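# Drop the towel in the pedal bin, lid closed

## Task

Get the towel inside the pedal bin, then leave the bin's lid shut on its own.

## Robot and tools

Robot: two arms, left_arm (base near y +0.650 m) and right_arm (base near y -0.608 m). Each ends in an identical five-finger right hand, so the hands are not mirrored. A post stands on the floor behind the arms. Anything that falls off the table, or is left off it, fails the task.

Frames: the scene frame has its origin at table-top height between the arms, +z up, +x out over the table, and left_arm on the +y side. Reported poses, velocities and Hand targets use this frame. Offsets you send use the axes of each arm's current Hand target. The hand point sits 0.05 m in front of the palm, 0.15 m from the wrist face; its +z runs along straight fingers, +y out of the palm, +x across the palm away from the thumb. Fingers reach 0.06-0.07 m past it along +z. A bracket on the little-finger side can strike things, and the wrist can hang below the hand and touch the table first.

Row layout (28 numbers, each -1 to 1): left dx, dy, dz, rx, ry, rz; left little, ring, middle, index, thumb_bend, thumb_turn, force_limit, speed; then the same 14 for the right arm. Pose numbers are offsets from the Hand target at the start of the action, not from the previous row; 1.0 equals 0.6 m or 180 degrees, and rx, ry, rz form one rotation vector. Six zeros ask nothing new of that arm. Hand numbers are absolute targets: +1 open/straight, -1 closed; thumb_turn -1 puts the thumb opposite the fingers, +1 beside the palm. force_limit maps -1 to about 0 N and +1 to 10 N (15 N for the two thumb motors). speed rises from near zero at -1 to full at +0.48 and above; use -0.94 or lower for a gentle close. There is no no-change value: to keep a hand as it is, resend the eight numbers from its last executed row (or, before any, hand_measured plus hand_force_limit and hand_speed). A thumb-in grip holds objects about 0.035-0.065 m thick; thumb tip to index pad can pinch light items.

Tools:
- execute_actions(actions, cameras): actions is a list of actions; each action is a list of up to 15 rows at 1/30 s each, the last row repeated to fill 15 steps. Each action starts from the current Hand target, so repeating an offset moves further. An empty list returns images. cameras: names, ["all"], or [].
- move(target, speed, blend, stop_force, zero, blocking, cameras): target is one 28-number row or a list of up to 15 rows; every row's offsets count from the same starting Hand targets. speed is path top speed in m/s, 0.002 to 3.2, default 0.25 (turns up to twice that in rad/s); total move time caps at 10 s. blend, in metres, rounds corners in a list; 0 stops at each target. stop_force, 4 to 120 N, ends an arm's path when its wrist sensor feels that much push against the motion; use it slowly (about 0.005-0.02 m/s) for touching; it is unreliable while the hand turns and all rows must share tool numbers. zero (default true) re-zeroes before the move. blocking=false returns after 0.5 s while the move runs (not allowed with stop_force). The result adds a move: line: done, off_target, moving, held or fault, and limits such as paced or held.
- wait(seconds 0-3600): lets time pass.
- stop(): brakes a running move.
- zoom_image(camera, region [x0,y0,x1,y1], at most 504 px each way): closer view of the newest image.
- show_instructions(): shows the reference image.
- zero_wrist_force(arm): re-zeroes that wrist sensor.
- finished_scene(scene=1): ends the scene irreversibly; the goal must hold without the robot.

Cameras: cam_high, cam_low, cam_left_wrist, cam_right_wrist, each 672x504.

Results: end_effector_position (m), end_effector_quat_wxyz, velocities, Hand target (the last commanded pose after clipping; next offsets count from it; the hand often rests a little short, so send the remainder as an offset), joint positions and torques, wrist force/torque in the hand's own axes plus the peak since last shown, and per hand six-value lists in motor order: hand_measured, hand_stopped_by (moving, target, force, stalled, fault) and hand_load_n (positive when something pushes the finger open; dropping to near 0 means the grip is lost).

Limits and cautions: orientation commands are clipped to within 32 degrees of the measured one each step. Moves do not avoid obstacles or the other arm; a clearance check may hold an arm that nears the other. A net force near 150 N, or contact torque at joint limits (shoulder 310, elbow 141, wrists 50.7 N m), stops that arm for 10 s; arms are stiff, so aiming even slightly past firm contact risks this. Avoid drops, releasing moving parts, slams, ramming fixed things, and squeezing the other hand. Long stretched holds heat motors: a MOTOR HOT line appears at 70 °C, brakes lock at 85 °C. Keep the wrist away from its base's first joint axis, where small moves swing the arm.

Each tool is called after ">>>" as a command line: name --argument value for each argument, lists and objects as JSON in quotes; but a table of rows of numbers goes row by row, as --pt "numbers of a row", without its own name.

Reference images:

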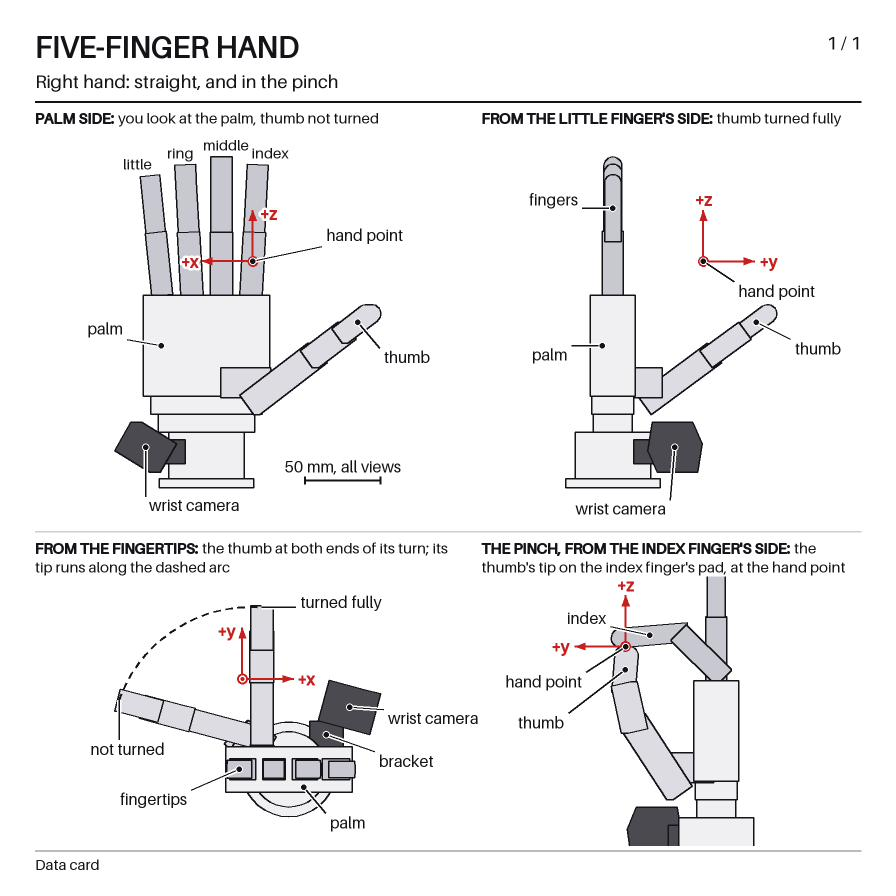

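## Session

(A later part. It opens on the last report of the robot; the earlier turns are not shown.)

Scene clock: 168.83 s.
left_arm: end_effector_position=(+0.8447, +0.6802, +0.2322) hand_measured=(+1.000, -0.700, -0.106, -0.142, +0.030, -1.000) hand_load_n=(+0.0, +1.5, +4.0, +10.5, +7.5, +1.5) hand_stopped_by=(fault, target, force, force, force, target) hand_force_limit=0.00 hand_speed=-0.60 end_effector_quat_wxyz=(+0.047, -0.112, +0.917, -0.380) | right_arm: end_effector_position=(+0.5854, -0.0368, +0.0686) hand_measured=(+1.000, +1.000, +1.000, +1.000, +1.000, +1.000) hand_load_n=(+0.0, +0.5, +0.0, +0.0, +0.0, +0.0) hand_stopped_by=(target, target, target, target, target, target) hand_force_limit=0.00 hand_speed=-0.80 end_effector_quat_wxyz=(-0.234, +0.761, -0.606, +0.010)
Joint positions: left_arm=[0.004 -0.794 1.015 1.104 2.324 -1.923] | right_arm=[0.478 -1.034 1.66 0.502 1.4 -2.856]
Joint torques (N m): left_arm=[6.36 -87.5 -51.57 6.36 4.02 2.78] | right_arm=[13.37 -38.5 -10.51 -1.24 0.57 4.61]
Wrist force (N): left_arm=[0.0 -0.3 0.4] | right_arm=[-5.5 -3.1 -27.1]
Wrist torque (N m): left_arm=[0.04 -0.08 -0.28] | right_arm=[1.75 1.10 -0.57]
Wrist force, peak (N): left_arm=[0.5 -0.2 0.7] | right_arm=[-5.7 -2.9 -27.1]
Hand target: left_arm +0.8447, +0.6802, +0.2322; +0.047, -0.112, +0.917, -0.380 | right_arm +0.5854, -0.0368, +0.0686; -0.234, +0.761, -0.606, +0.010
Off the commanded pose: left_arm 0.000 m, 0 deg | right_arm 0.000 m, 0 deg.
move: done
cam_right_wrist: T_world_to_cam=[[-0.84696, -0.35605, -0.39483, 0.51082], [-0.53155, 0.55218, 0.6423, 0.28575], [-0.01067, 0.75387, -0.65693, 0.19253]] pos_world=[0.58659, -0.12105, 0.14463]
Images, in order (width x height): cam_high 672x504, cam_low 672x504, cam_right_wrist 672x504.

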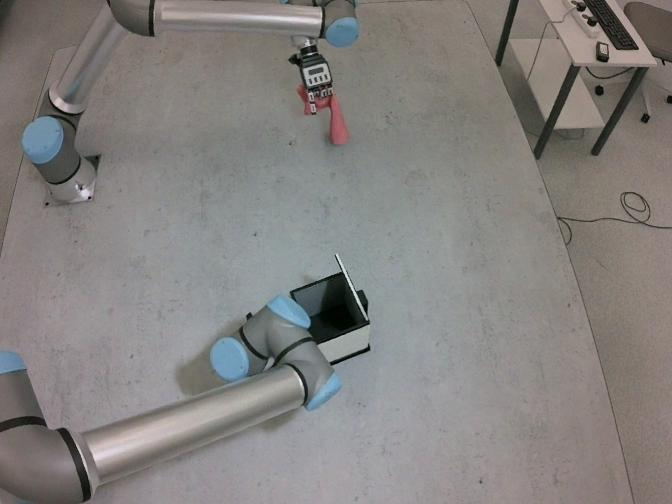

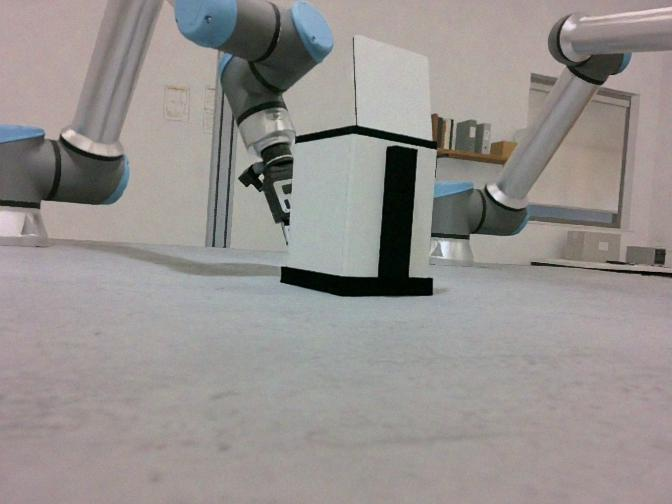

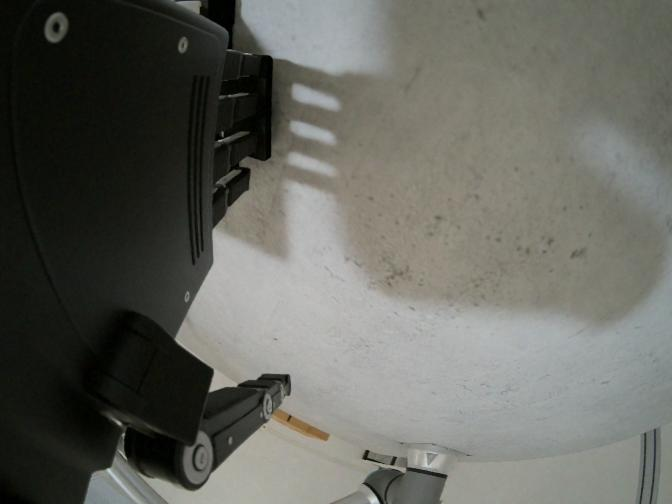

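>>> move --pt "0 -0.2357 -0.2357 0 0 0 0.3 -0.7 -0.7 -0.7 -0.3 -1 0 -0.6 0 0 0 0 0 0 1 1 1 1 1 1 0 -0.8" --pt "0.1130 -0.5765 -0.1305 0 0 0 0.3 -0.7 -0.7 -0.7 -0.3 -1 0 -0.6 0 0 0 0 0 0 1 1 1 1 1 1 0 -0.8" --speed 0.2 --blend '[0.05,0]'

>>> move --target '[0.2760,-0.5617,0.5193,0,-0.0629,-0.0629,0.3,-0.7,-0.7,-0.7,-0.3,-1,0,-0.6,0,0,0,0,0,0,1,1,1,1,1,1,0,-0.8]' --speed 0.2 --cameras '["all"]'

Scene clock: 205.03 s.
left_arm: end_effector_position=(+0.8246, +0.4803, +0.5320) hand_measured=(+1.000, -0.700, -0.106, -0.142, +0.030, -1.000) hand_load_n=(+0.0, +1.0, +4.5, +10.5, +8.0, +1.5) hand_stopped_by=(fault, target, force, force, force, target) hand_force_limit=0.00 hand_speed=-0.60 end_effector_quat_wxyz=(+0.047, -0.112, +0.917, -0.380) | right_arm: end_effector_position=(+0.5854, -0.0368, +0.0686) hand_measured=(+1.000, +1.000, +1.000, +1.000, +1.000, +1.000) hand_load_n=(+0.0, +0.5, +0.0, +0.0, +0.0, +0.0) hand_stopped_by=(target, target, target, target, target, target) hand_force_limit=0.00 hand_speed=-0.80 end_effector_quat_wxyz=(-0.234, +0.761, -0.606, +0.010)
Joint positions: left_arm=[-0.232 -0.866 0.569 1.428 2.244 -2.217] | right_arm=[0.478 -1.034 1.66 0.502 1.4 -2.856]
Joint torques (N m): left_arm=[-16.4 -81.1 -50.82 5.7 -2.52 -3.25] | right_arm=[-4.44 -37.99 -10.6 -1.16 0.06 4.31]
Wrist force (N): left_arm=[0.1 -0.3 0.4] | right_arm=[-5.6 -3.1 -27.1]
Wrist torque (N m): left_arm=[0.01 -0.12 -0.02] | right_arm=[1.75 1.10 -0.58]
Wrist force, peak (N): left_arm=[0.6 -1.7 0.9] | right_arm=[-5.7 -3.1 -27.4]
Hand target: left_arm +0.8246, +0.4801, +0.5321; +0.047, -0.112, +0.917, -0.380 | right_arm +0.5854, -0.0368, +0.0686; -0.234, +0.761, -0.606, +0.010
Off the commanded pose: left_arm 0.000 m, 0 deg | right_arm 0.000 m, 0 deg.
move: done

Scene clock: 208.20 s.
left_arm: end_effector_position=(+0.7731, -0.0036, +0.5487) hand_measured=(+1.000, -0.700, -0.106, -0.142, +0.030, -1.000) hand_load_n=(+0.0, +1.5, +4.5, +10.5, +8.0, +1.5) hand_stopped_by=(fault, target, force, force, force, target) hand_force_limit=0.00 hand_speed=-0.60 end_effector_quat_wxyz=(+0.130, -0.232, +0.872, -0.410) end_effector_velocity=(+0.001, -0.002, +0.000) end_effector_angular_velocity=(-0.004, -0.004, +0.001) | right_arm: end_effector_position=(+0.5854, -0.0368, +0.0686) hand_measured=(+1.000, +1.000, +1.000, +1.000, +1.000, +1.000) hand_load_n=(+0.0, +0.0, +0.0, +0.0, +0.0, +0.0) hand_stopped_by=(target, target, target, target, target, target) hand_force_limit=0.00 hand_speed=-0.80 end_effector_quat_wxyz=(-0.234, +0.761, -0.606, +0.010)
Joint positions: left_arm=[-0.792 -0.623 0.035 1.278 1.724 -2.969] | right_arm=[0.478 -1.034 1.66 0.502 1.4 -2.856]
Joint velocities: left_arm=[-0.001 0.001 -0.001 -0.005 -0.002 -0.002] | right_arm=[within noise]
Joint torques (N m): left_arm=[-18.23 -93.76 -48.09 -2.56 -3.53 -3.21] | right_arm=[-11.61 -38.58 -9.91 -0.98 0 4.44]
Wrist force (N): left_arm=[0.0 -0.1 0.4] | right_arm=[-5.4 -3.4 -26.8]
Wrist torque (N m): left_arm=[0.07 -0.11 -0.01] | right_arm=[1.68 1.07 -0.57]
Wrist force, peak (N): left_arm=[1.9 -1.1 1.0] | right_arm=[-6.1 -3.2 -27.4]
Hand target: left_arm +0.7746, -0.0049, +0.5499; +0.099, -0.239, +0.893, -0.369 | right_arm +0.5854, -0.0368, +0.0686; -0.234, +0.761, -0.606, +0.010
Off the commanded pose: left_arm 0.002 m, 6 deg | right_arm 0.000 m, 0 deg.
elbow stopped short (left arm): the move would have taken joint 3 (elbow) straighter than the controller allows.
move: off_target (left_arm)
cam_left_wrist: T_world_to_cam=[[-0.54185, 0.406, -0.73591, 0.82086], [0.43085, 0.88597, 0.17155, -0.41812], [0.72164, -0.22411, -0.65498, -0.08987]] pos_world=[0.68978, 0.01702, 0.61694]
cam_right_wrist: T_world_to_cam=[[-0.84696, -0.35605, -0.39483, 0.51082], [-0.53155, 0.55218, 0.6423, 0.28575], [-0.01067, 0.75387, -0.65693, 0.19253]] pos_world=[0.58659, -0.12105, 0.14463]

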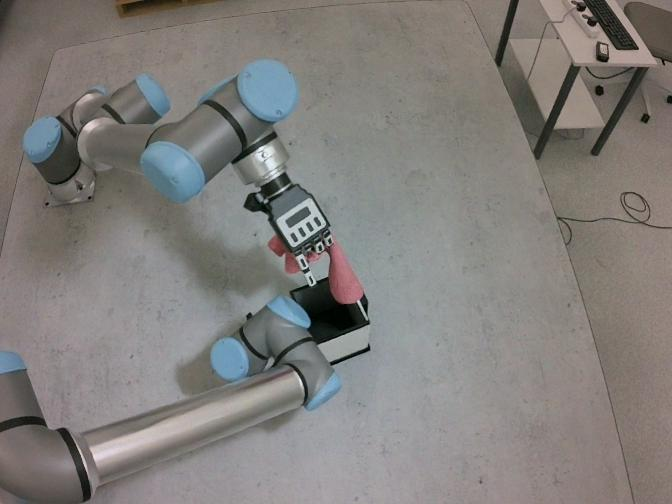

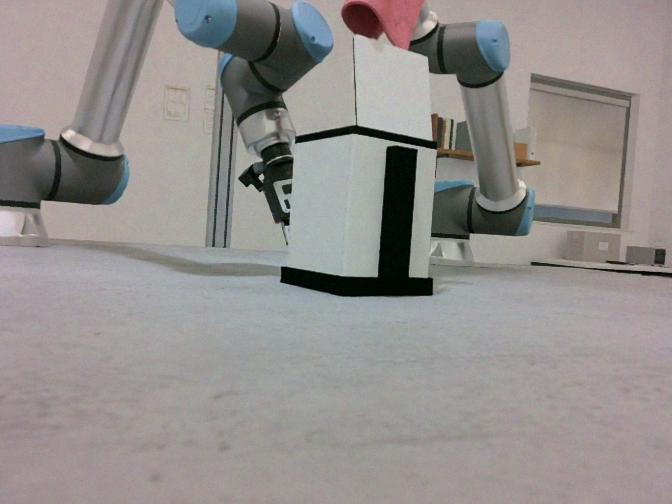

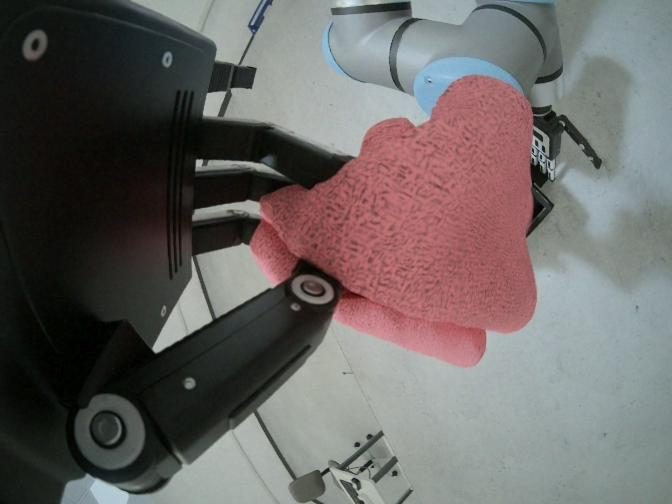

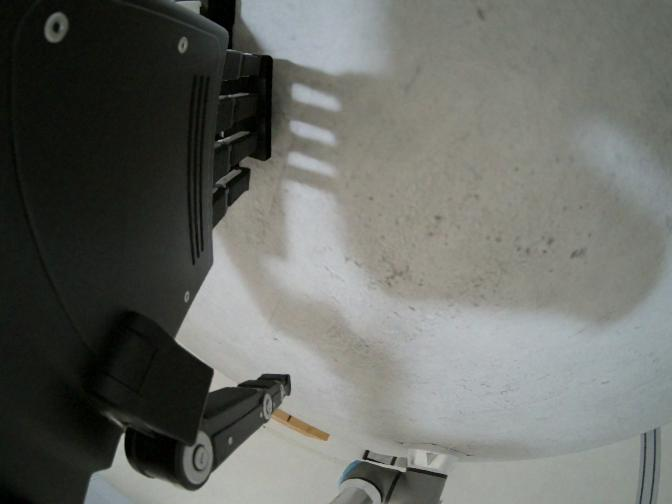

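>>> zoom_image --camera "cam_high" --region '[230, 180, 400, 340]'

>>> zoom_image --camera "cam_low" --region '[260, 0, 480, 150]'

Scaled by 2.965 from the camera's image (finer frame: 960x720).

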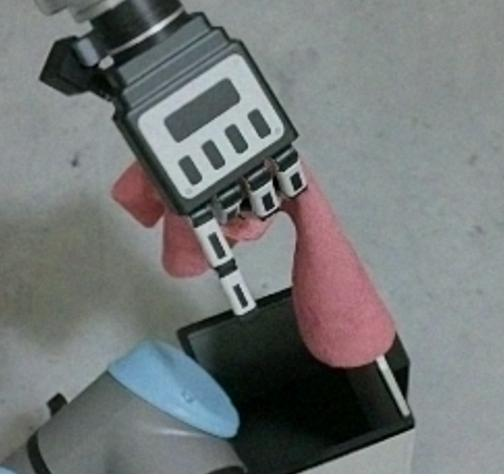

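Scaled by 2.291 from the camera's image (finer frame: 960x720).

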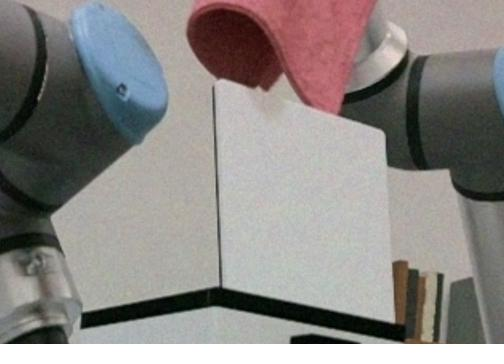

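>>> move --pt "0.0477 0.0195 -0.0194 0 0 0 0.3 -0.7 -0.7 -0.7 -0.3 -1 0 -0.6 0 0 0 0 0 0 1 1 1 1 1 1 0 -0.8" --pt "0.0477 0.1725 0.1342 0 0 0 0.3 -0.7 -0.7 -0.7 -0.3 -1 0 -0.6 0 0 0 0 0 0 1 1 1 1 1 1 0 -0.8" --speed 0.1 --blend '[0.01,0]' --cameras '["all"]'

>>> zoom_image --camera "cam_high" --region '[230, 180, 400, 340]'

>>> zoom_image --camera "cam_low" --region '[260, 0, 480, 150]'

Scene clock: 237.37 s.
left_arm: end_effector_position=(+0.7413, -0.0045, +0.4456) hand_measured=(+1.000, -0.700, -0.106, -0.142, +0.030, -1.000) hand_load_n=(+0.0, +1.5, +4.5, +10.5, +7.5, +1.5) hand_stopped_by=(fault, target, force, force, force, target) hand_force_limit=0.00 hand_speed=-0.60 end_effector_quat_wxyz=(+0.096, -0.240, +0.895, -0.365) | right_arm: end_effector_position=(+0.5854, -0.0368, +0.0686) hand_measured=(+1.000, +1.000, +1.000, +1.000, +1.000, +1.000) hand_load_n=(+0.0, +0.0, +0.0, +0.0, +0.0, -0.5) hand_stopped_by=(target, target, target, target, target, target) hand_force_limit=0.00 hand_speed=-0.80 end_effector_quat_wxyz=(-0.234, +0.761, -0.606, +0.010)
Joint positions: left_arm=[-0.813 -0.783 0.519 1.073 1.727 -2.985] | right_arm=[0.478 -1.034 1.66 0.502 1.4 -2.856]
Joint torques (N m): left_arm=[7.49 -88.44 -53.98 3.94 3.13 1.86] | right_arm=[-15.44 -38.58 -10.89 -1.09 -1.44 3.85]
Wrist force (N): left_arm=[0.1 -0.2 0.3] | right_arm=[-5.4 -3.0 -26.7]
Wrist torque (N m): left_arm=[0.05 -0.08 -0.13] | right_arm=[1.73 1.08 -0.57]
Wrist force, peak (N): left_arm=[-0.3 3.0 3.3] | right_arm=[-6.2 -3.4 -27.3]
Hand target: left_arm +0.7413, -0.0044, +0.4457; +0.096, -0.240, +0.895, -0.365 (not the last commanded pose) | right_arm +0.5854, -0.0368, +0.0686; -0.234, +0.761, -0.606, +0.010
Off the commanded pose: left_arm 0.026 m, 1 deg | right_arm 0.000 m, 0 deg.
elbow stopped short (left arm): the move would have taken joint 3 (elbow) straighter than the controller allows.
move: held (left_arm; a check stopped the path); path passed 1 of 2 targets; limits=held
pose unreachable (left arm): on one or more control steps of this call, first in action 0 (counted from 0), this arm could not follow its commanded pose, so it was not sent that pose on those steps. It may still have moved: this result reports where it is.
cause: moving toward the commanded pose would bring a part of the arm too close to another arm (a part of this arm just beyond joint 6 (wrist 3) and a part of the right arm just beyond its joint 4 (wrist 1), along the way the arms are being sent, or toward where that arm still pushes).
cam_left_wrist: T_world_to_cam=[[-0.60057, 0.46835, -0.64805, 0.73276], [0.45921, 0.86553, 0.19997, -0.41971], [0.65456, -0.1775, -0.73488, -0.04901]] pos_world=[0.66489, 0.01138, 0.52278]
cam_right_wrist: T_world_to_cam=[[-0.84696, -0.35605, -0.39483, 0.51082], [-0.53155, 0.55218, 0.6423, 0.28575], [-0.01067, 0.75387, -0.65693, 0.19253]] pos_world=[0.58659, -0.12105, 0.14463]

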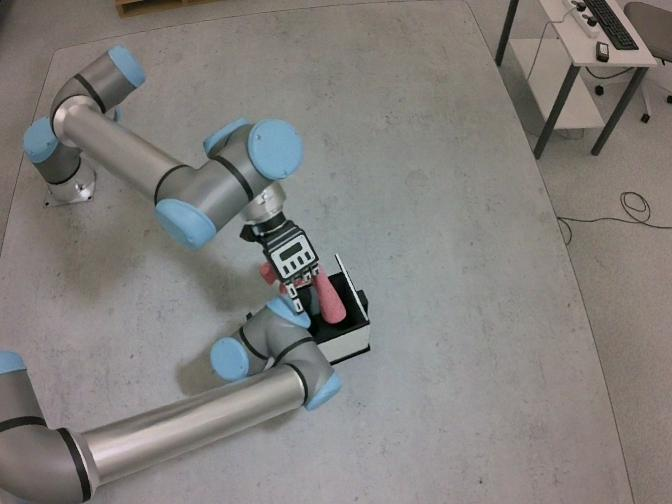

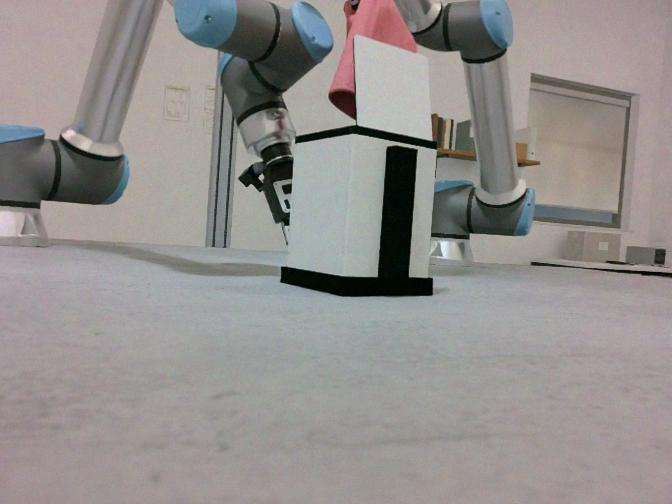

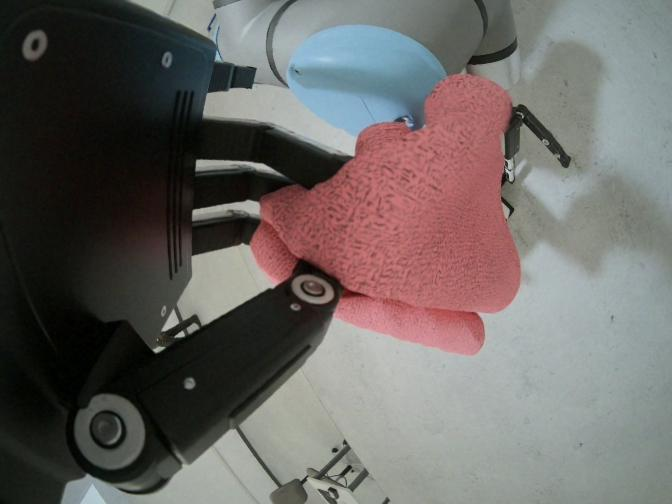

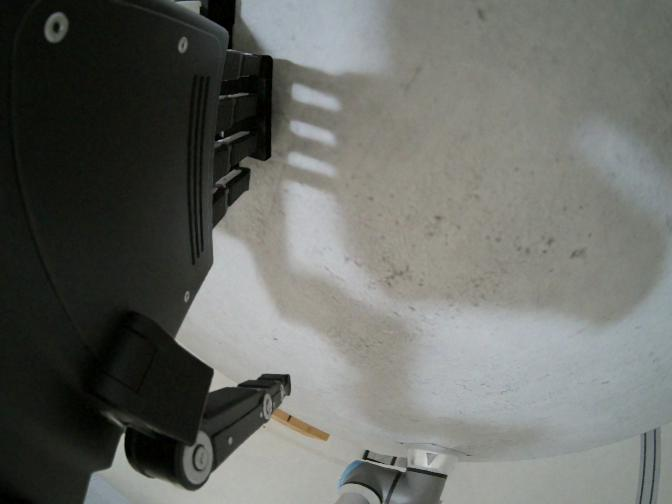

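Scaled by 2.965 from the camera's image (finer frame: 960x720).

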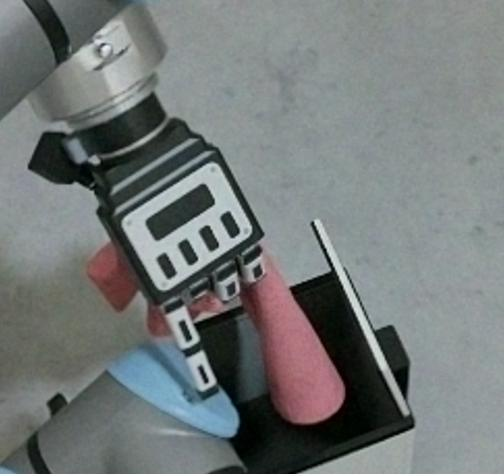

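Scaled by 2.291 from the camera's image (finer frame: 960x720).

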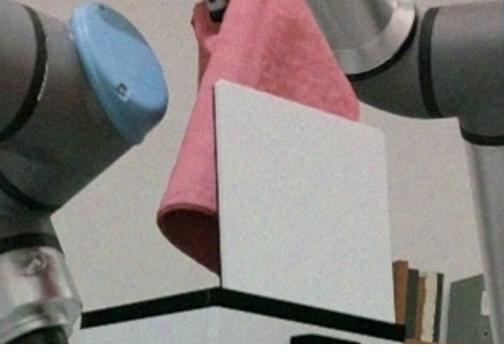

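>>> move --pt "-0.0289 -0.1177 -0.0946 0 0 0 0.3 -0.7 -0.7 -0.7 -0.3 -1 0 -0.6 0 0 0 0 0 0 1 1 1 1 1 1 0 -0.8" --pt "-0.0289 -0.1177 -0.0946 0 0 0 0.3 -0.7 -0.7 -0.7 -0.3 -1 0 -0.6 0 0.0305 0.0407 0.1111 0 0 1 1 1 1 1 1 0 -0.8" --speed '[0.12,0.05]' --cameras '["all"]'

>>> zoom_image --camera "cam_high" --region '[230, 180, 400, 340]'

Scene clock: 261.47 s.
left_arm: end_effector_position=(+0.7606, -0.0040, +0.5344) hand_measured=(+1.000, -0.700, -0.106, -0.142, +0.030, -1.000) hand_load_n=(+0.0, +1.5, +4.5, +10.5, +7.5, +1.0) hand_stopped_by=(fault, target, force, force, force, target) hand_force_limit=0.00 hand_speed=-0.60 end_effector_quat_wxyz=(+0.115, -0.235, +0.882, -0.391) | right_arm: end_effector_position=(+0.5759, -0.0313, +0.0401) hand_measured=(+1.000, +1.000, +1.000, +1.000, +1.000, +1.000) hand_load_n=(+1.5, +0.5, +0.0, +0.0, +0.0, -0.5) hand_stopped_by=(target, target, target, target, target, target) hand_force_limit=0.00 hand_speed=-0.80 end_effector_quat_wxyz=(-0.362, +0.708, -0.595, +0.115)
Joint positions: left_arm=[-0.8 -0.613 0.035 1.32 1.726 -2.975] | right_arm=[0.538 -1.139 1.893 0.037 1.548 -2.773]
Joint torques (N m): left_arm=[-8.88 -114.92 -47.54 -2.58 -3.58 2.38] | right_arm=[19.89 -52.28 10.59 6.33 -0.98 5.72]
Wrist force (N): left_arm=[0.1 -0.2 0.2] | right_arm=[-7.1 -30.1 -18.8]
Wrist torque (N m): left_arm=[0.06 -0.11 -0.31] | right_arm=[2.87 0.92 -2.57]
Wrist force, peak (N): left_arm=[0.1 -0.9 -1.1] | right_arm=[-4.5 -18.5 -34.9]
Hand target: left_arm +0.7620, -0.0050, +0.5356; +0.096, -0.240, +0.895, -0.365 | right_arm +0.5759, -0.0313, +0.0401; -0.363, +0.708, -0.595, +0.115
Off the commanded pose: left_arm 0.002 m, 4 deg | right_arm 0.000 m, 0 deg.
elbow stopped short (left arm): the move would have taken joint 3 (elbow) straighter than the controller allows.
move: off_target (left_arm)
cam_left_wrist: T_world_to_cam=[[-0.56824, 0.43389, -0.69918, 0.80436], [0.44299, 0.87735, 0.18443, -0.42607], [0.69344, -0.20493, -0.69075, -0.0496]] pos_world=[0.6802, 0.01464, 0.60671]
cam_right_wrist: T_world_to_cam=[[-0.70043, -0.23269, -0.67472, 0.42428], [-0.66527, 0.55523, 0.49914, 0.37875], [0.25848, 0.79849, -0.5437, 0.01139]] pos_world=[0.54621, -0.12066, 0.10342]

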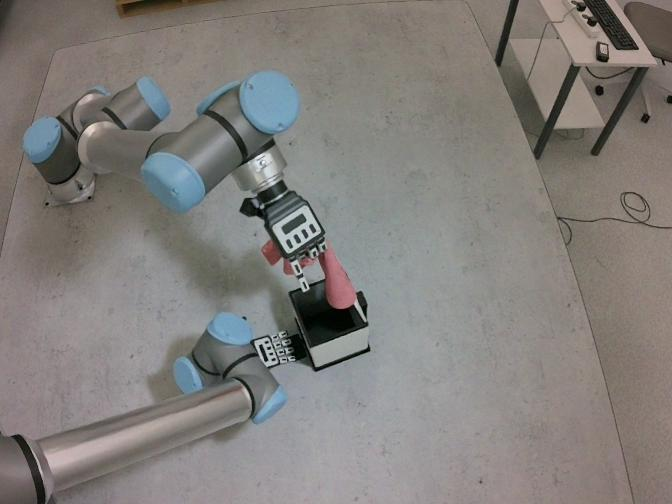

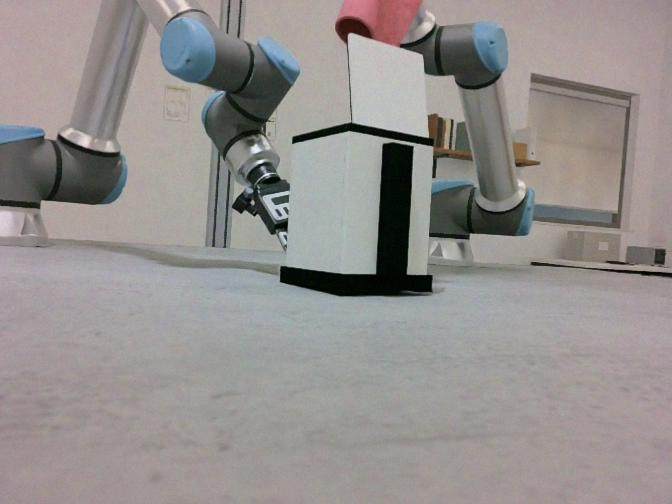

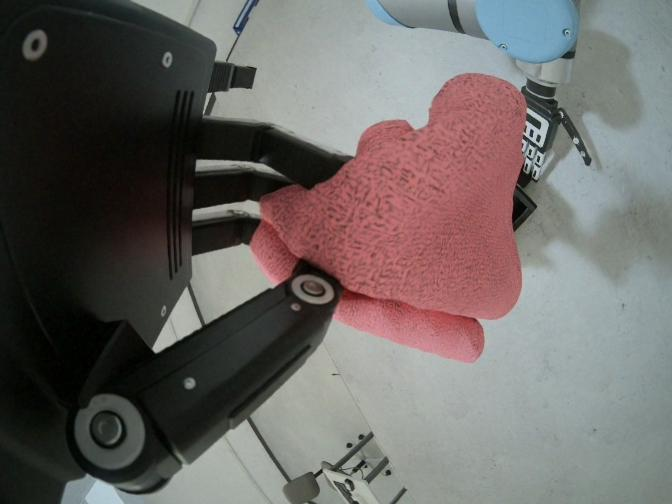

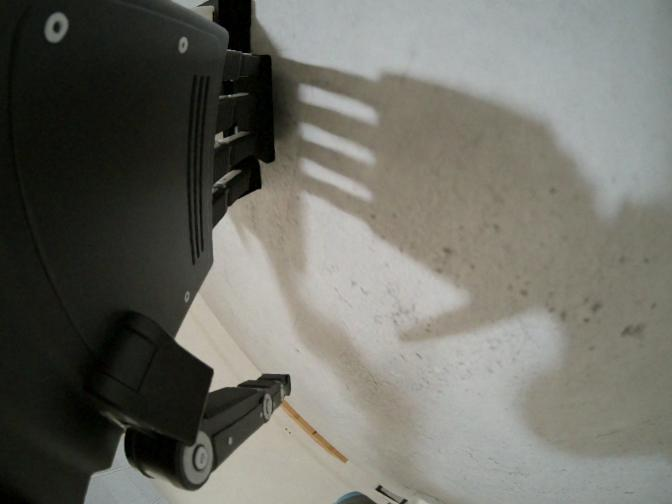

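Scaled by 2.965 from the camera's image (finer frame: 960x720).

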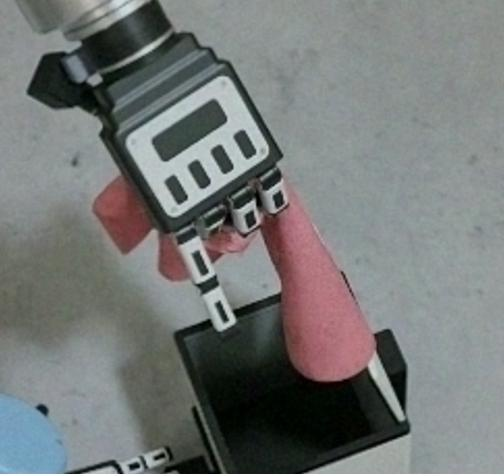

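>>> move --target '[0,0,0,0,0,0,0.3,-0.7,-0.7,-0.7,-0.3,-1,0,-0.6,-0.0009,-0.0092,-0.0029,0,0,0,1,1,1,1,1,1,0,-0.8]' --speed 0.02 --cameras '["cam_high","cam_low","cam_right_wrist"]'

>>> zoom_image --camera "cam_low" --region '[230, 10, 480, 310]'

Scene clock: 267.43 s.
left_arm: end_effector_position=(+0.7606, -0.0040, +0.5344) hand_measured=(+1.000, -0.700, -0.106, -0.142, +0.030, -1.000) hand_load_n=(+0.0, +1.5, +4.0, +10.5, +8.0, +1.5) hand_stopped_by=(fault, target, force, force, force, target) hand_force_limit=0.00 hand_speed=-0.60 end_effector_quat_wxyz=(+0.115, -0.235, +0.882, -0.391) | right_arm: end_effector_position=(+0.5787, -0.0313, +0.0447) hand_measured=(+1.000, +1.000, +1.000, +1.000, +1.000, +1.000) hand_load_n=(+0.0, +0.0, +0.0, +0.0, +0.0, -0.5) hand_stopped_by=(target, target, target, target, target, target) hand_force_limit=0.00 hand_speed=-0.80 end_effector_quat_wxyz=(-0.362, +0.708, -0.595, +0.115)
Joint positions: left_arm=[-0.8 -0.613 0.035 1.32 1.726 -2.975] | right_arm=[0.536 -1.142 1.887 0.046 1.546 -2.775]
Joint torques (N m): left_arm=[9.82 -115.72 -47.06 -2.5 -3.51 2.86] | right_arm=[-20.53 -77.93 -45.54 3.59 -2.46 -3.26]
Wrist force (N): left_arm=[-0.2 -0.2 0.2] | right_arm=[0.2 -0.6 -0.8]
Wrist torque (N m): left_arm=[0.07 -0.07 -0.33] | right_arm=[0.12 0.05 -0.05]
Wrist force, peak (N): left_arm=[-0.3 -0.8 -0.1] | right_arm=[-6.9 -30.8 -19.5]
Hand target: left_arm +0.7620, -0.0050, +0.5356; +0.096, -0.240, +0.895, -0.365 | right_arm +0.5789, -0.0313, +0.0451; -0.363, +0.708, -0.595, +0.115
Off the commanded pose: left_arm 0.002 m, 4 deg | right_arm 0.000 m, 0 deg.
elbow stopped short (left arm): the move would have taken joint 3 (elbow) straighter than the controller allows.
move: done
cam_right_wrist: T_world_to_cam=[[-0.70043, -0.23262, -0.67475, 0.42929], [-0.66523, 0.55529, 0.49912, 0.37824], [0.25857, 0.79846, -0.54369, 0.01314]] pos_world=[0.54891, -0.12066, 0.10802]

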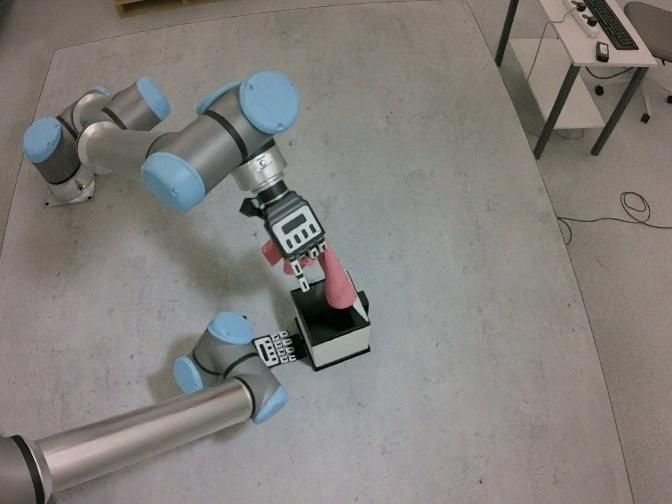

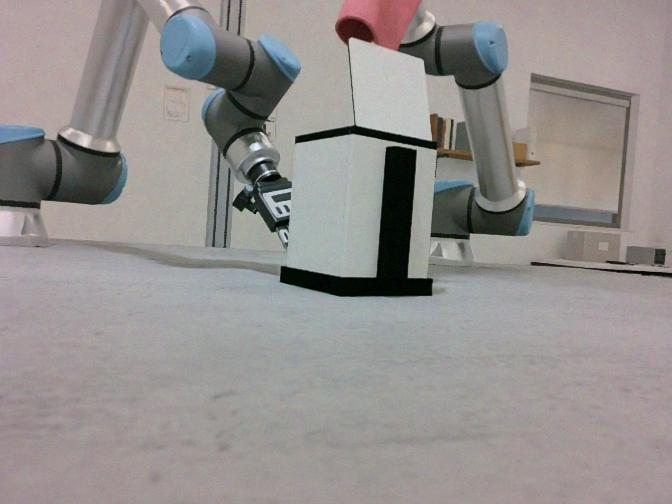

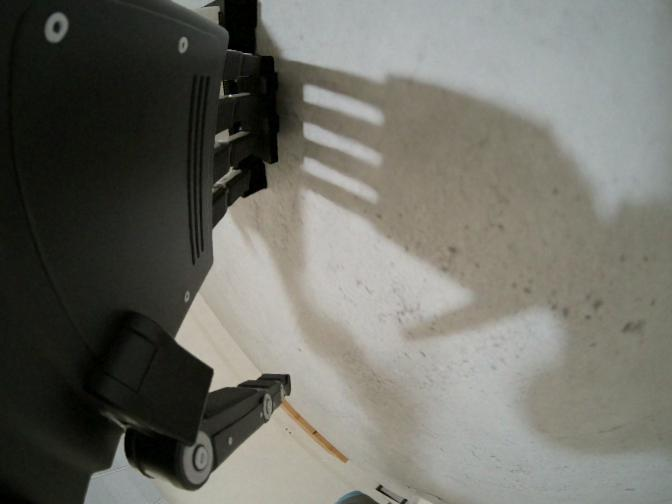

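Scaled by 1.680 from the camera's image (finer frame: 960x720).

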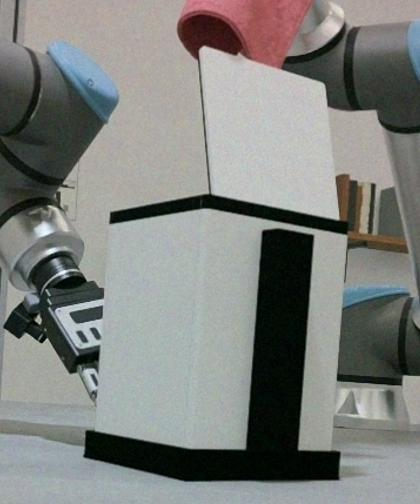

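>>> wait --seconds 0.5 --cameras '["cam_high","cam_low"]'

>>> zoom_image --camera "cam_low" --region '[230, 10, 480, 310]'

>>> zoom_image --camera "cam_high" --region '[230, 240, 400, 400]'

Scene clock: 271.30 s.
left_arm: end_effector_position=(+0.7606, -0.0040, +0.5344) hand_measured=(+1.000, -0.700, -0.106, -0.142, +0.030, -1.000) hand_load_n=(+0.0, +1.5, +4.5, +10.5, +7.5, +1.5) hand_stopped_by=(fault, target, force, force, force, target) hand_force_limit=0.00 hand_speed=-0.60 end_effector_quat_wxyz=(+0.115, -0.235, +0.882, -0.391) | right_arm: end_effector_position=(+0.5789, -0.0313, +0.0451) hand_measured=(+1.000, +1.000, +1.000, +1.000, +1.000, +1.000) hand_load_n=(+0.0, +0.0, +0.0, +0.0, +0.0, +0.0) hand_stopped_by=(target, target, target, target, target, target) hand_force_limit=0.00 hand_speed=-0.80 end_effector_quat_wxyz=(-0.363, +0.708, -0.595, +0.115)
Joint positions: left_arm=[-0.8 -0.613 0.035 1.32 1.726 -2.975] | right_arm=[0.535 -1.142 1.886 0.047 1.546 -2.775]
Joint torques (N m): left_arm=[9.47 -114.97 -46.11 -2.39 -3.47 3.04] | right_arm=[-20.07 -80.1 -45.98 2.95 -2.36 -3.56]
Wrist force (N): left_arm=[-0.1 0.0 0.0] | right_arm=[-0.4 -0.8 -0.9]
Wrist torque (N m): left_arm=[0.10 -0.08 -0.32] | right_arm=[0.09 0.13 -0.10]
Wrist force, peak (N): left_arm=[-0.3 -0.5 -0.3] | right_arm=[-0.3 -0.9 -1.2]
Hand target: left_arm +0.7620, -0.0050, +0.5356; +0.096, -0.240, +0.895, -0.365 | right_arm +0.5789, -0.0313, +0.0451; -0.363, +0.708, -0.595, +0.115
Off the commanded pose: left_arm 0.002 m, 4 deg | right_arm 0.000 m, 0 deg.
wait: 0.50 s; at rest from the start

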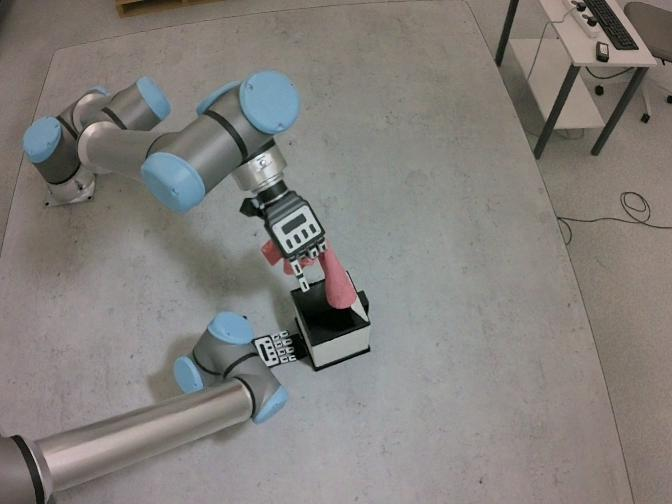

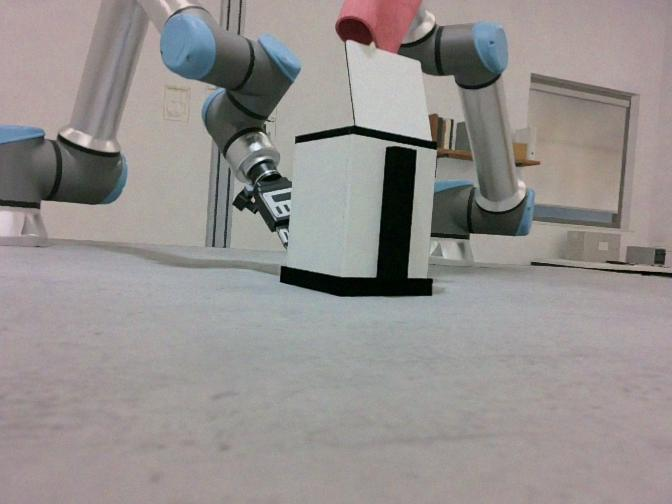

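Scaled by 1.680 from the camera's image (finer frame: 960x720).

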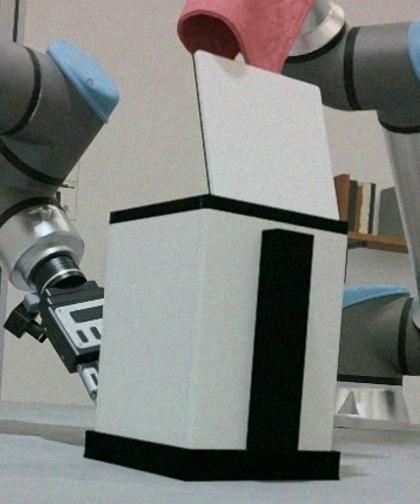

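Scaled by 2.965 from the camera's image (finer frame: 960x720).

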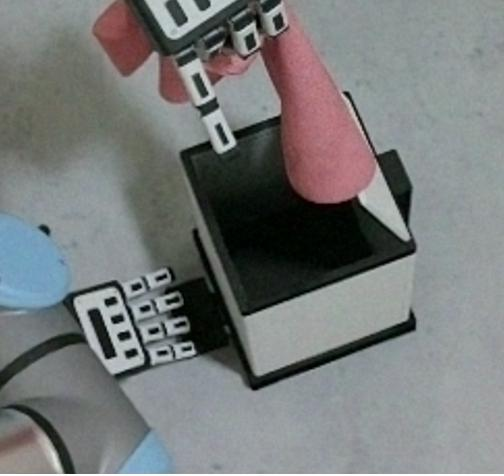

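>>> move --target '[0,0,0,0,0,0,0.3,-0.7,-0.7,-0.7,-0.3,-1,0,-0.6,0.0054,0.013,0.0142,0,0,0,1,1,1,1,1,1,0,-0.8]' --speed 0.015 --stop_force 16 --cameras '["cam_high","cam_low","cam_right_wrist"]'

>>> zoom_image --camera "cam_low" --region '[230, 10, 480, 310]'

>>> zoom_image --camera "cam_high" --region '[230, 240, 400, 400]'

Scene clock: 277.20 s.
left_arm: end_effector_position=(+0.7606, -0.0040, +0.5344) hand_measured=(+1.000, -0.700, -0.106, -0.142, +0.030, -1.000) hand_load_n=(+0.0, +1.5, +4.0, +10.5, +8.0, +1.5) hand_stopped_by=(fault, target, force, force, force, target) hand_force_limit=0.00 hand_speed=-0.60 end_effector_quat_wxyz=(+0.115, -0.235, +0.882, -0.391) | right_arm: end_effector_position=(+0.5791, -0.0312, +0.0423) hand_measured=(+1.000, +1.000, +1.000, +1.000, +1.000, +1.000) hand_load_n=(+0.5, +0.0, +0.0, +0.0, +0.0, +0.0) hand_stopped_by=(target, target, target, target, target, target) hand_force_limit=0.00 hand_speed=-0.80 end_effector_quat_wxyz=(-0.363, +0.708, -0.595, +0.115)
Joint positions: left_arm=[-0.8 -0.613 0.035 1.32 1.726 -2.975] | right_arm=[0.535 -1.139 1.888 0.042 1.546 -2.775]
Joint torques (N m): left_arm=[6.52 -117.4 -46.62 -2.28 -3.32 3.04] | right_arm=[-18.06 -69.94 -40.06 3.23 -2.39 -2.94]
Wrist force (N): left_arm=[0.0 -0.3 0.0] | right_arm=[-3.0 -7.9 -14.1]
Wrist torque (N m): left_arm=[0.06 -0.09 -0.32] | right_arm=[1.25 0.90 -0.73]
Wrist force, peak (N): left_arm=[0.2 -0.6 -0.1] | right_arm=[-4.2 -10.7 -19.2]
Hand target: left_arm +0.7620, -0.0050, +0.5356; +0.096, -0.240, +0.895, -0.365 | right_arm +0.5791, -0.0312, +0.0423; -0.363, +0.708, -0.595, +0.115 (not the last commanded pose)
Off the commanded pose: left_arm 0.002 m, 4 deg | right_arm 0.009 m, 0 deg.
elbow stopped short (left arm): the move would have taken joint 3 (elbow) straighter than the controller allows.
move: contact (right_arm)
cam_right_wrist: T_world_to_cam=[[-0.69998, -0.23239, -0.6753, 0.42774], [-0.66556, 0.55515, 0.49884, 0.37989], [0.25896, 0.79863, -0.54326, 0.01136]] pos_world=[0.54931, -0.12056, 0.10552]

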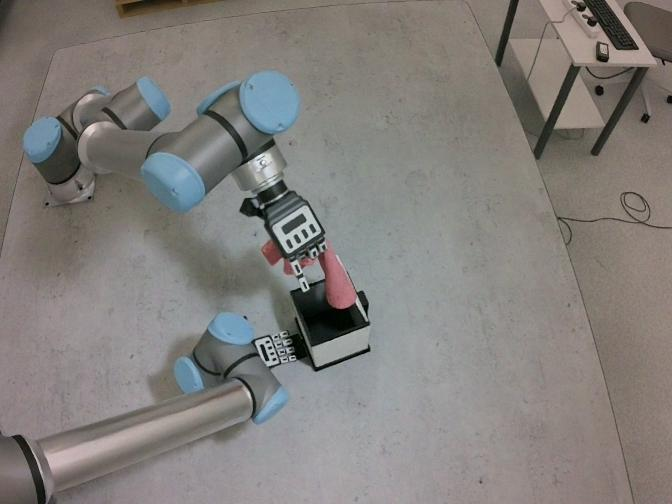

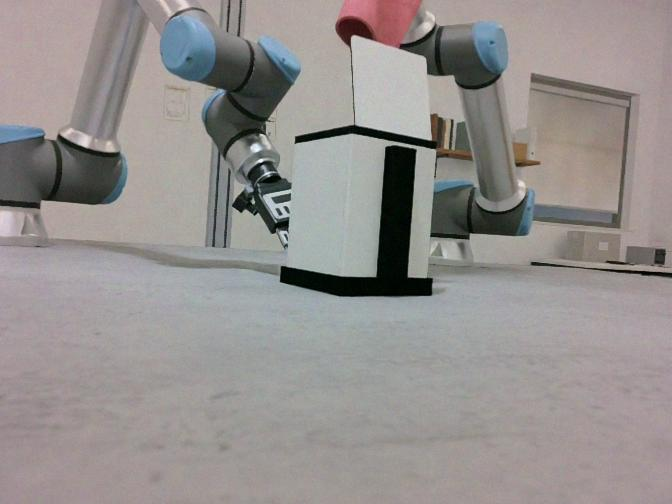

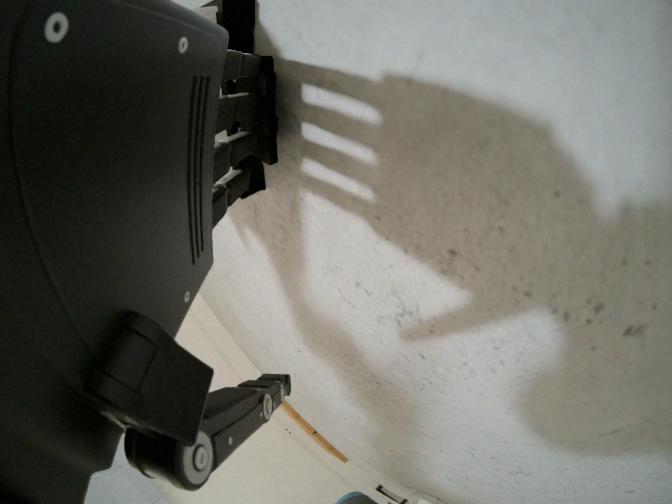

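Scaled by 1.680 from the camera's image (finer frame: 960x720).

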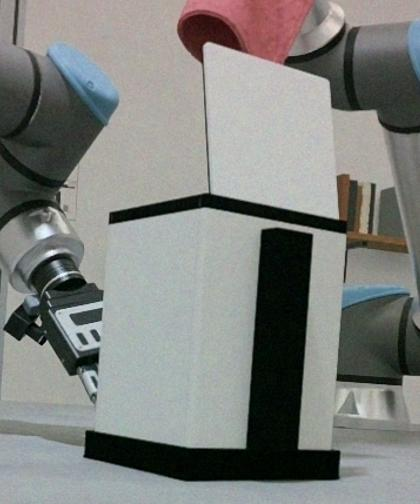

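Scaled by 2.965 from the camera's image (finer frame: 960x720).

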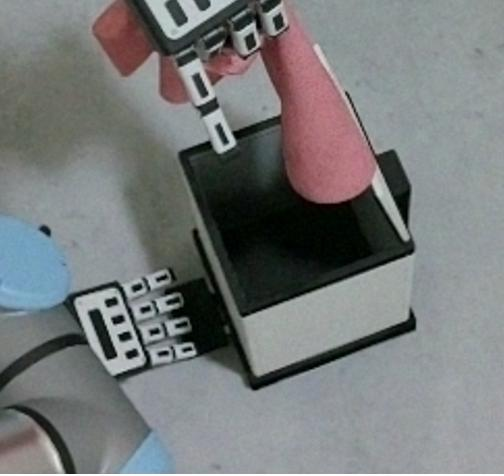

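>>> move --target '[0.0137,0.1595,0.1133,0,0,0,0.3,-0.7,-0.7,-0.7,-0.3,-1,0,-0.6,0,0,0,0,0,0,1,1,1,1,1,1,0,-0.8]' --speed 0.1 --cameras '["cam_high","cam_low","cam_left_wrist"]'

>>> zoom_image --camera "cam_low" --region '[230, 10, 480, 310]'

>>> zoom_image --camera "cam_high" --region '[230, 220, 400, 380]'

Scene clock: 282.13 s.
left_arm: end_effector_position=(+0.7441, +0.0088, +0.4202) hand_measured=(+1.000, -0.700, -0.106, -0.142, +0.030, -1.000) hand_load_n=(+0.0, +1.5, +4.5, +10.5, +8.0, +1.5) hand_stopped_by=(fault, target, force, force, force, target) hand_force_limit=0.00 hand_speed=-0.60 end_effector_quat_wxyz=(+0.096, -0.240, +0.895, -0.365) | right_arm: end_effector_position=(+0.5791, -0.0312, +0.0423) hand_measured=(+1.000, +1.000, +1.000, +1.000, +1.000, +1.000) hand_load_n=(+0.5, +0.0, +0.0, +0.0, +0.0, +0.0) hand_stopped_by=(target, target, target, target, target, target) hand_force_limit=0.00 hand_speed=-0.80 end_effector_quat_wxyz=(-0.363, +0.708, -0.595, +0.115)
Joint positions: left_arm=[-0.8 -0.816 0.624 1.003 1.736 -2.976] | right_arm=[0.535 -1.139 1.888 0.042 1.546 -2.775]
Joint torques (N m): left_arm=[-18.38 -110.8 -36.47 -2.11 2.08 -3.01] | right_arm=[-14.88 -70.2 -39.91 1.54 -1.75 -0.98]
Wrist force (N): left_arm=[-0.2 -0.2 0.1] | right_arm=[-3.0 -7.8 -14.3]
Wrist torque (N m): left_arm=[0.06 -0.03 -0.01] | right_arm=[1.29 0.89 -0.72]
Wrist force, peak (N): left_arm=[0.2 -0.5 -0.7] | right_arm=[-2.9 -7.9 -14.7]
Hand target: left_arm +0.7441, +0.0088, +0.4201; +0.096, -0.240, +0.895, -0.365 | right_arm +0.5791, -0.0312, +0.0423; -0.363, +0.708, -0.595, +0.115
Off the commanded pose: left_arm 0.000 m, 0 deg | right_arm 0.000 m, 0 deg.
move: done
cam_left_wrist: T_world_to_cam=[[-0.6006, 0.46836, -0.64802, 0.71182], [0.45915, 0.86555, 0.20003, -0.42747], [0.65457, -0.1774, -0.73489, -0.06722]] pos_world=[0.66779, 0.02468, 0.49738]

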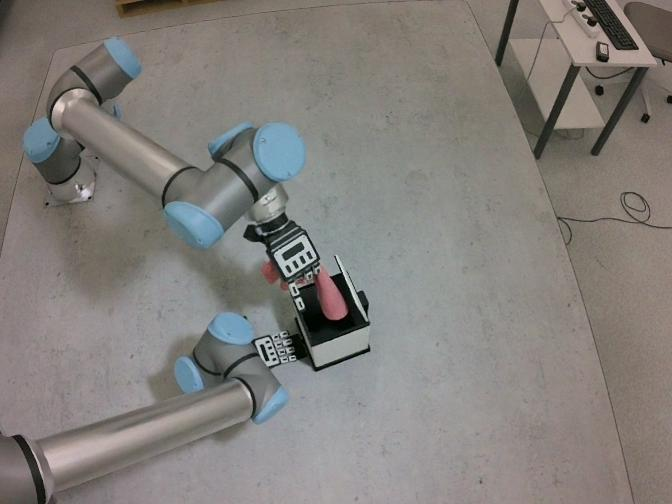

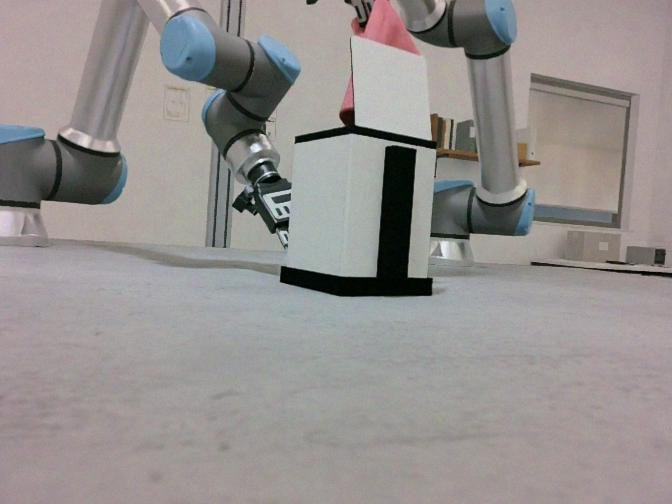

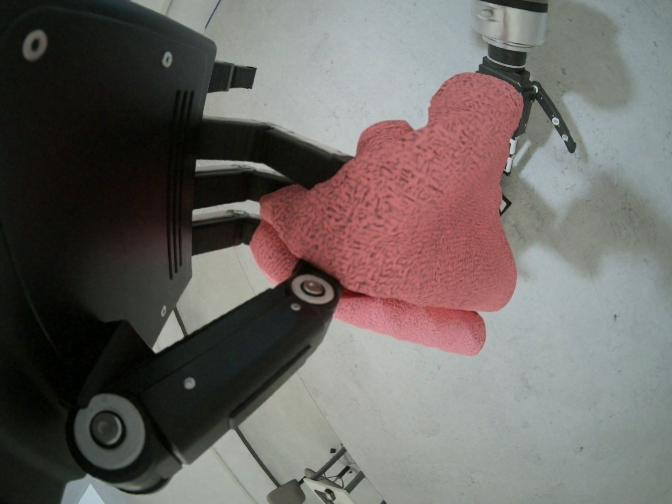

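Scaled by 1.680 from the camera's image (finer frame: 960x720).

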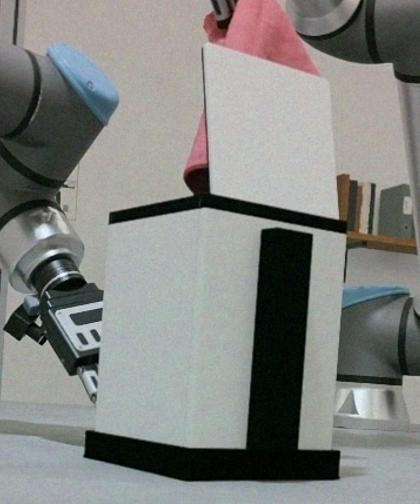

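Scaled by 2.965 from the camera's image (finer frame: 960x720).

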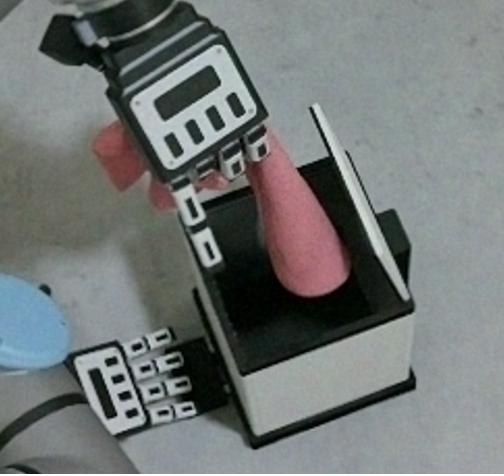

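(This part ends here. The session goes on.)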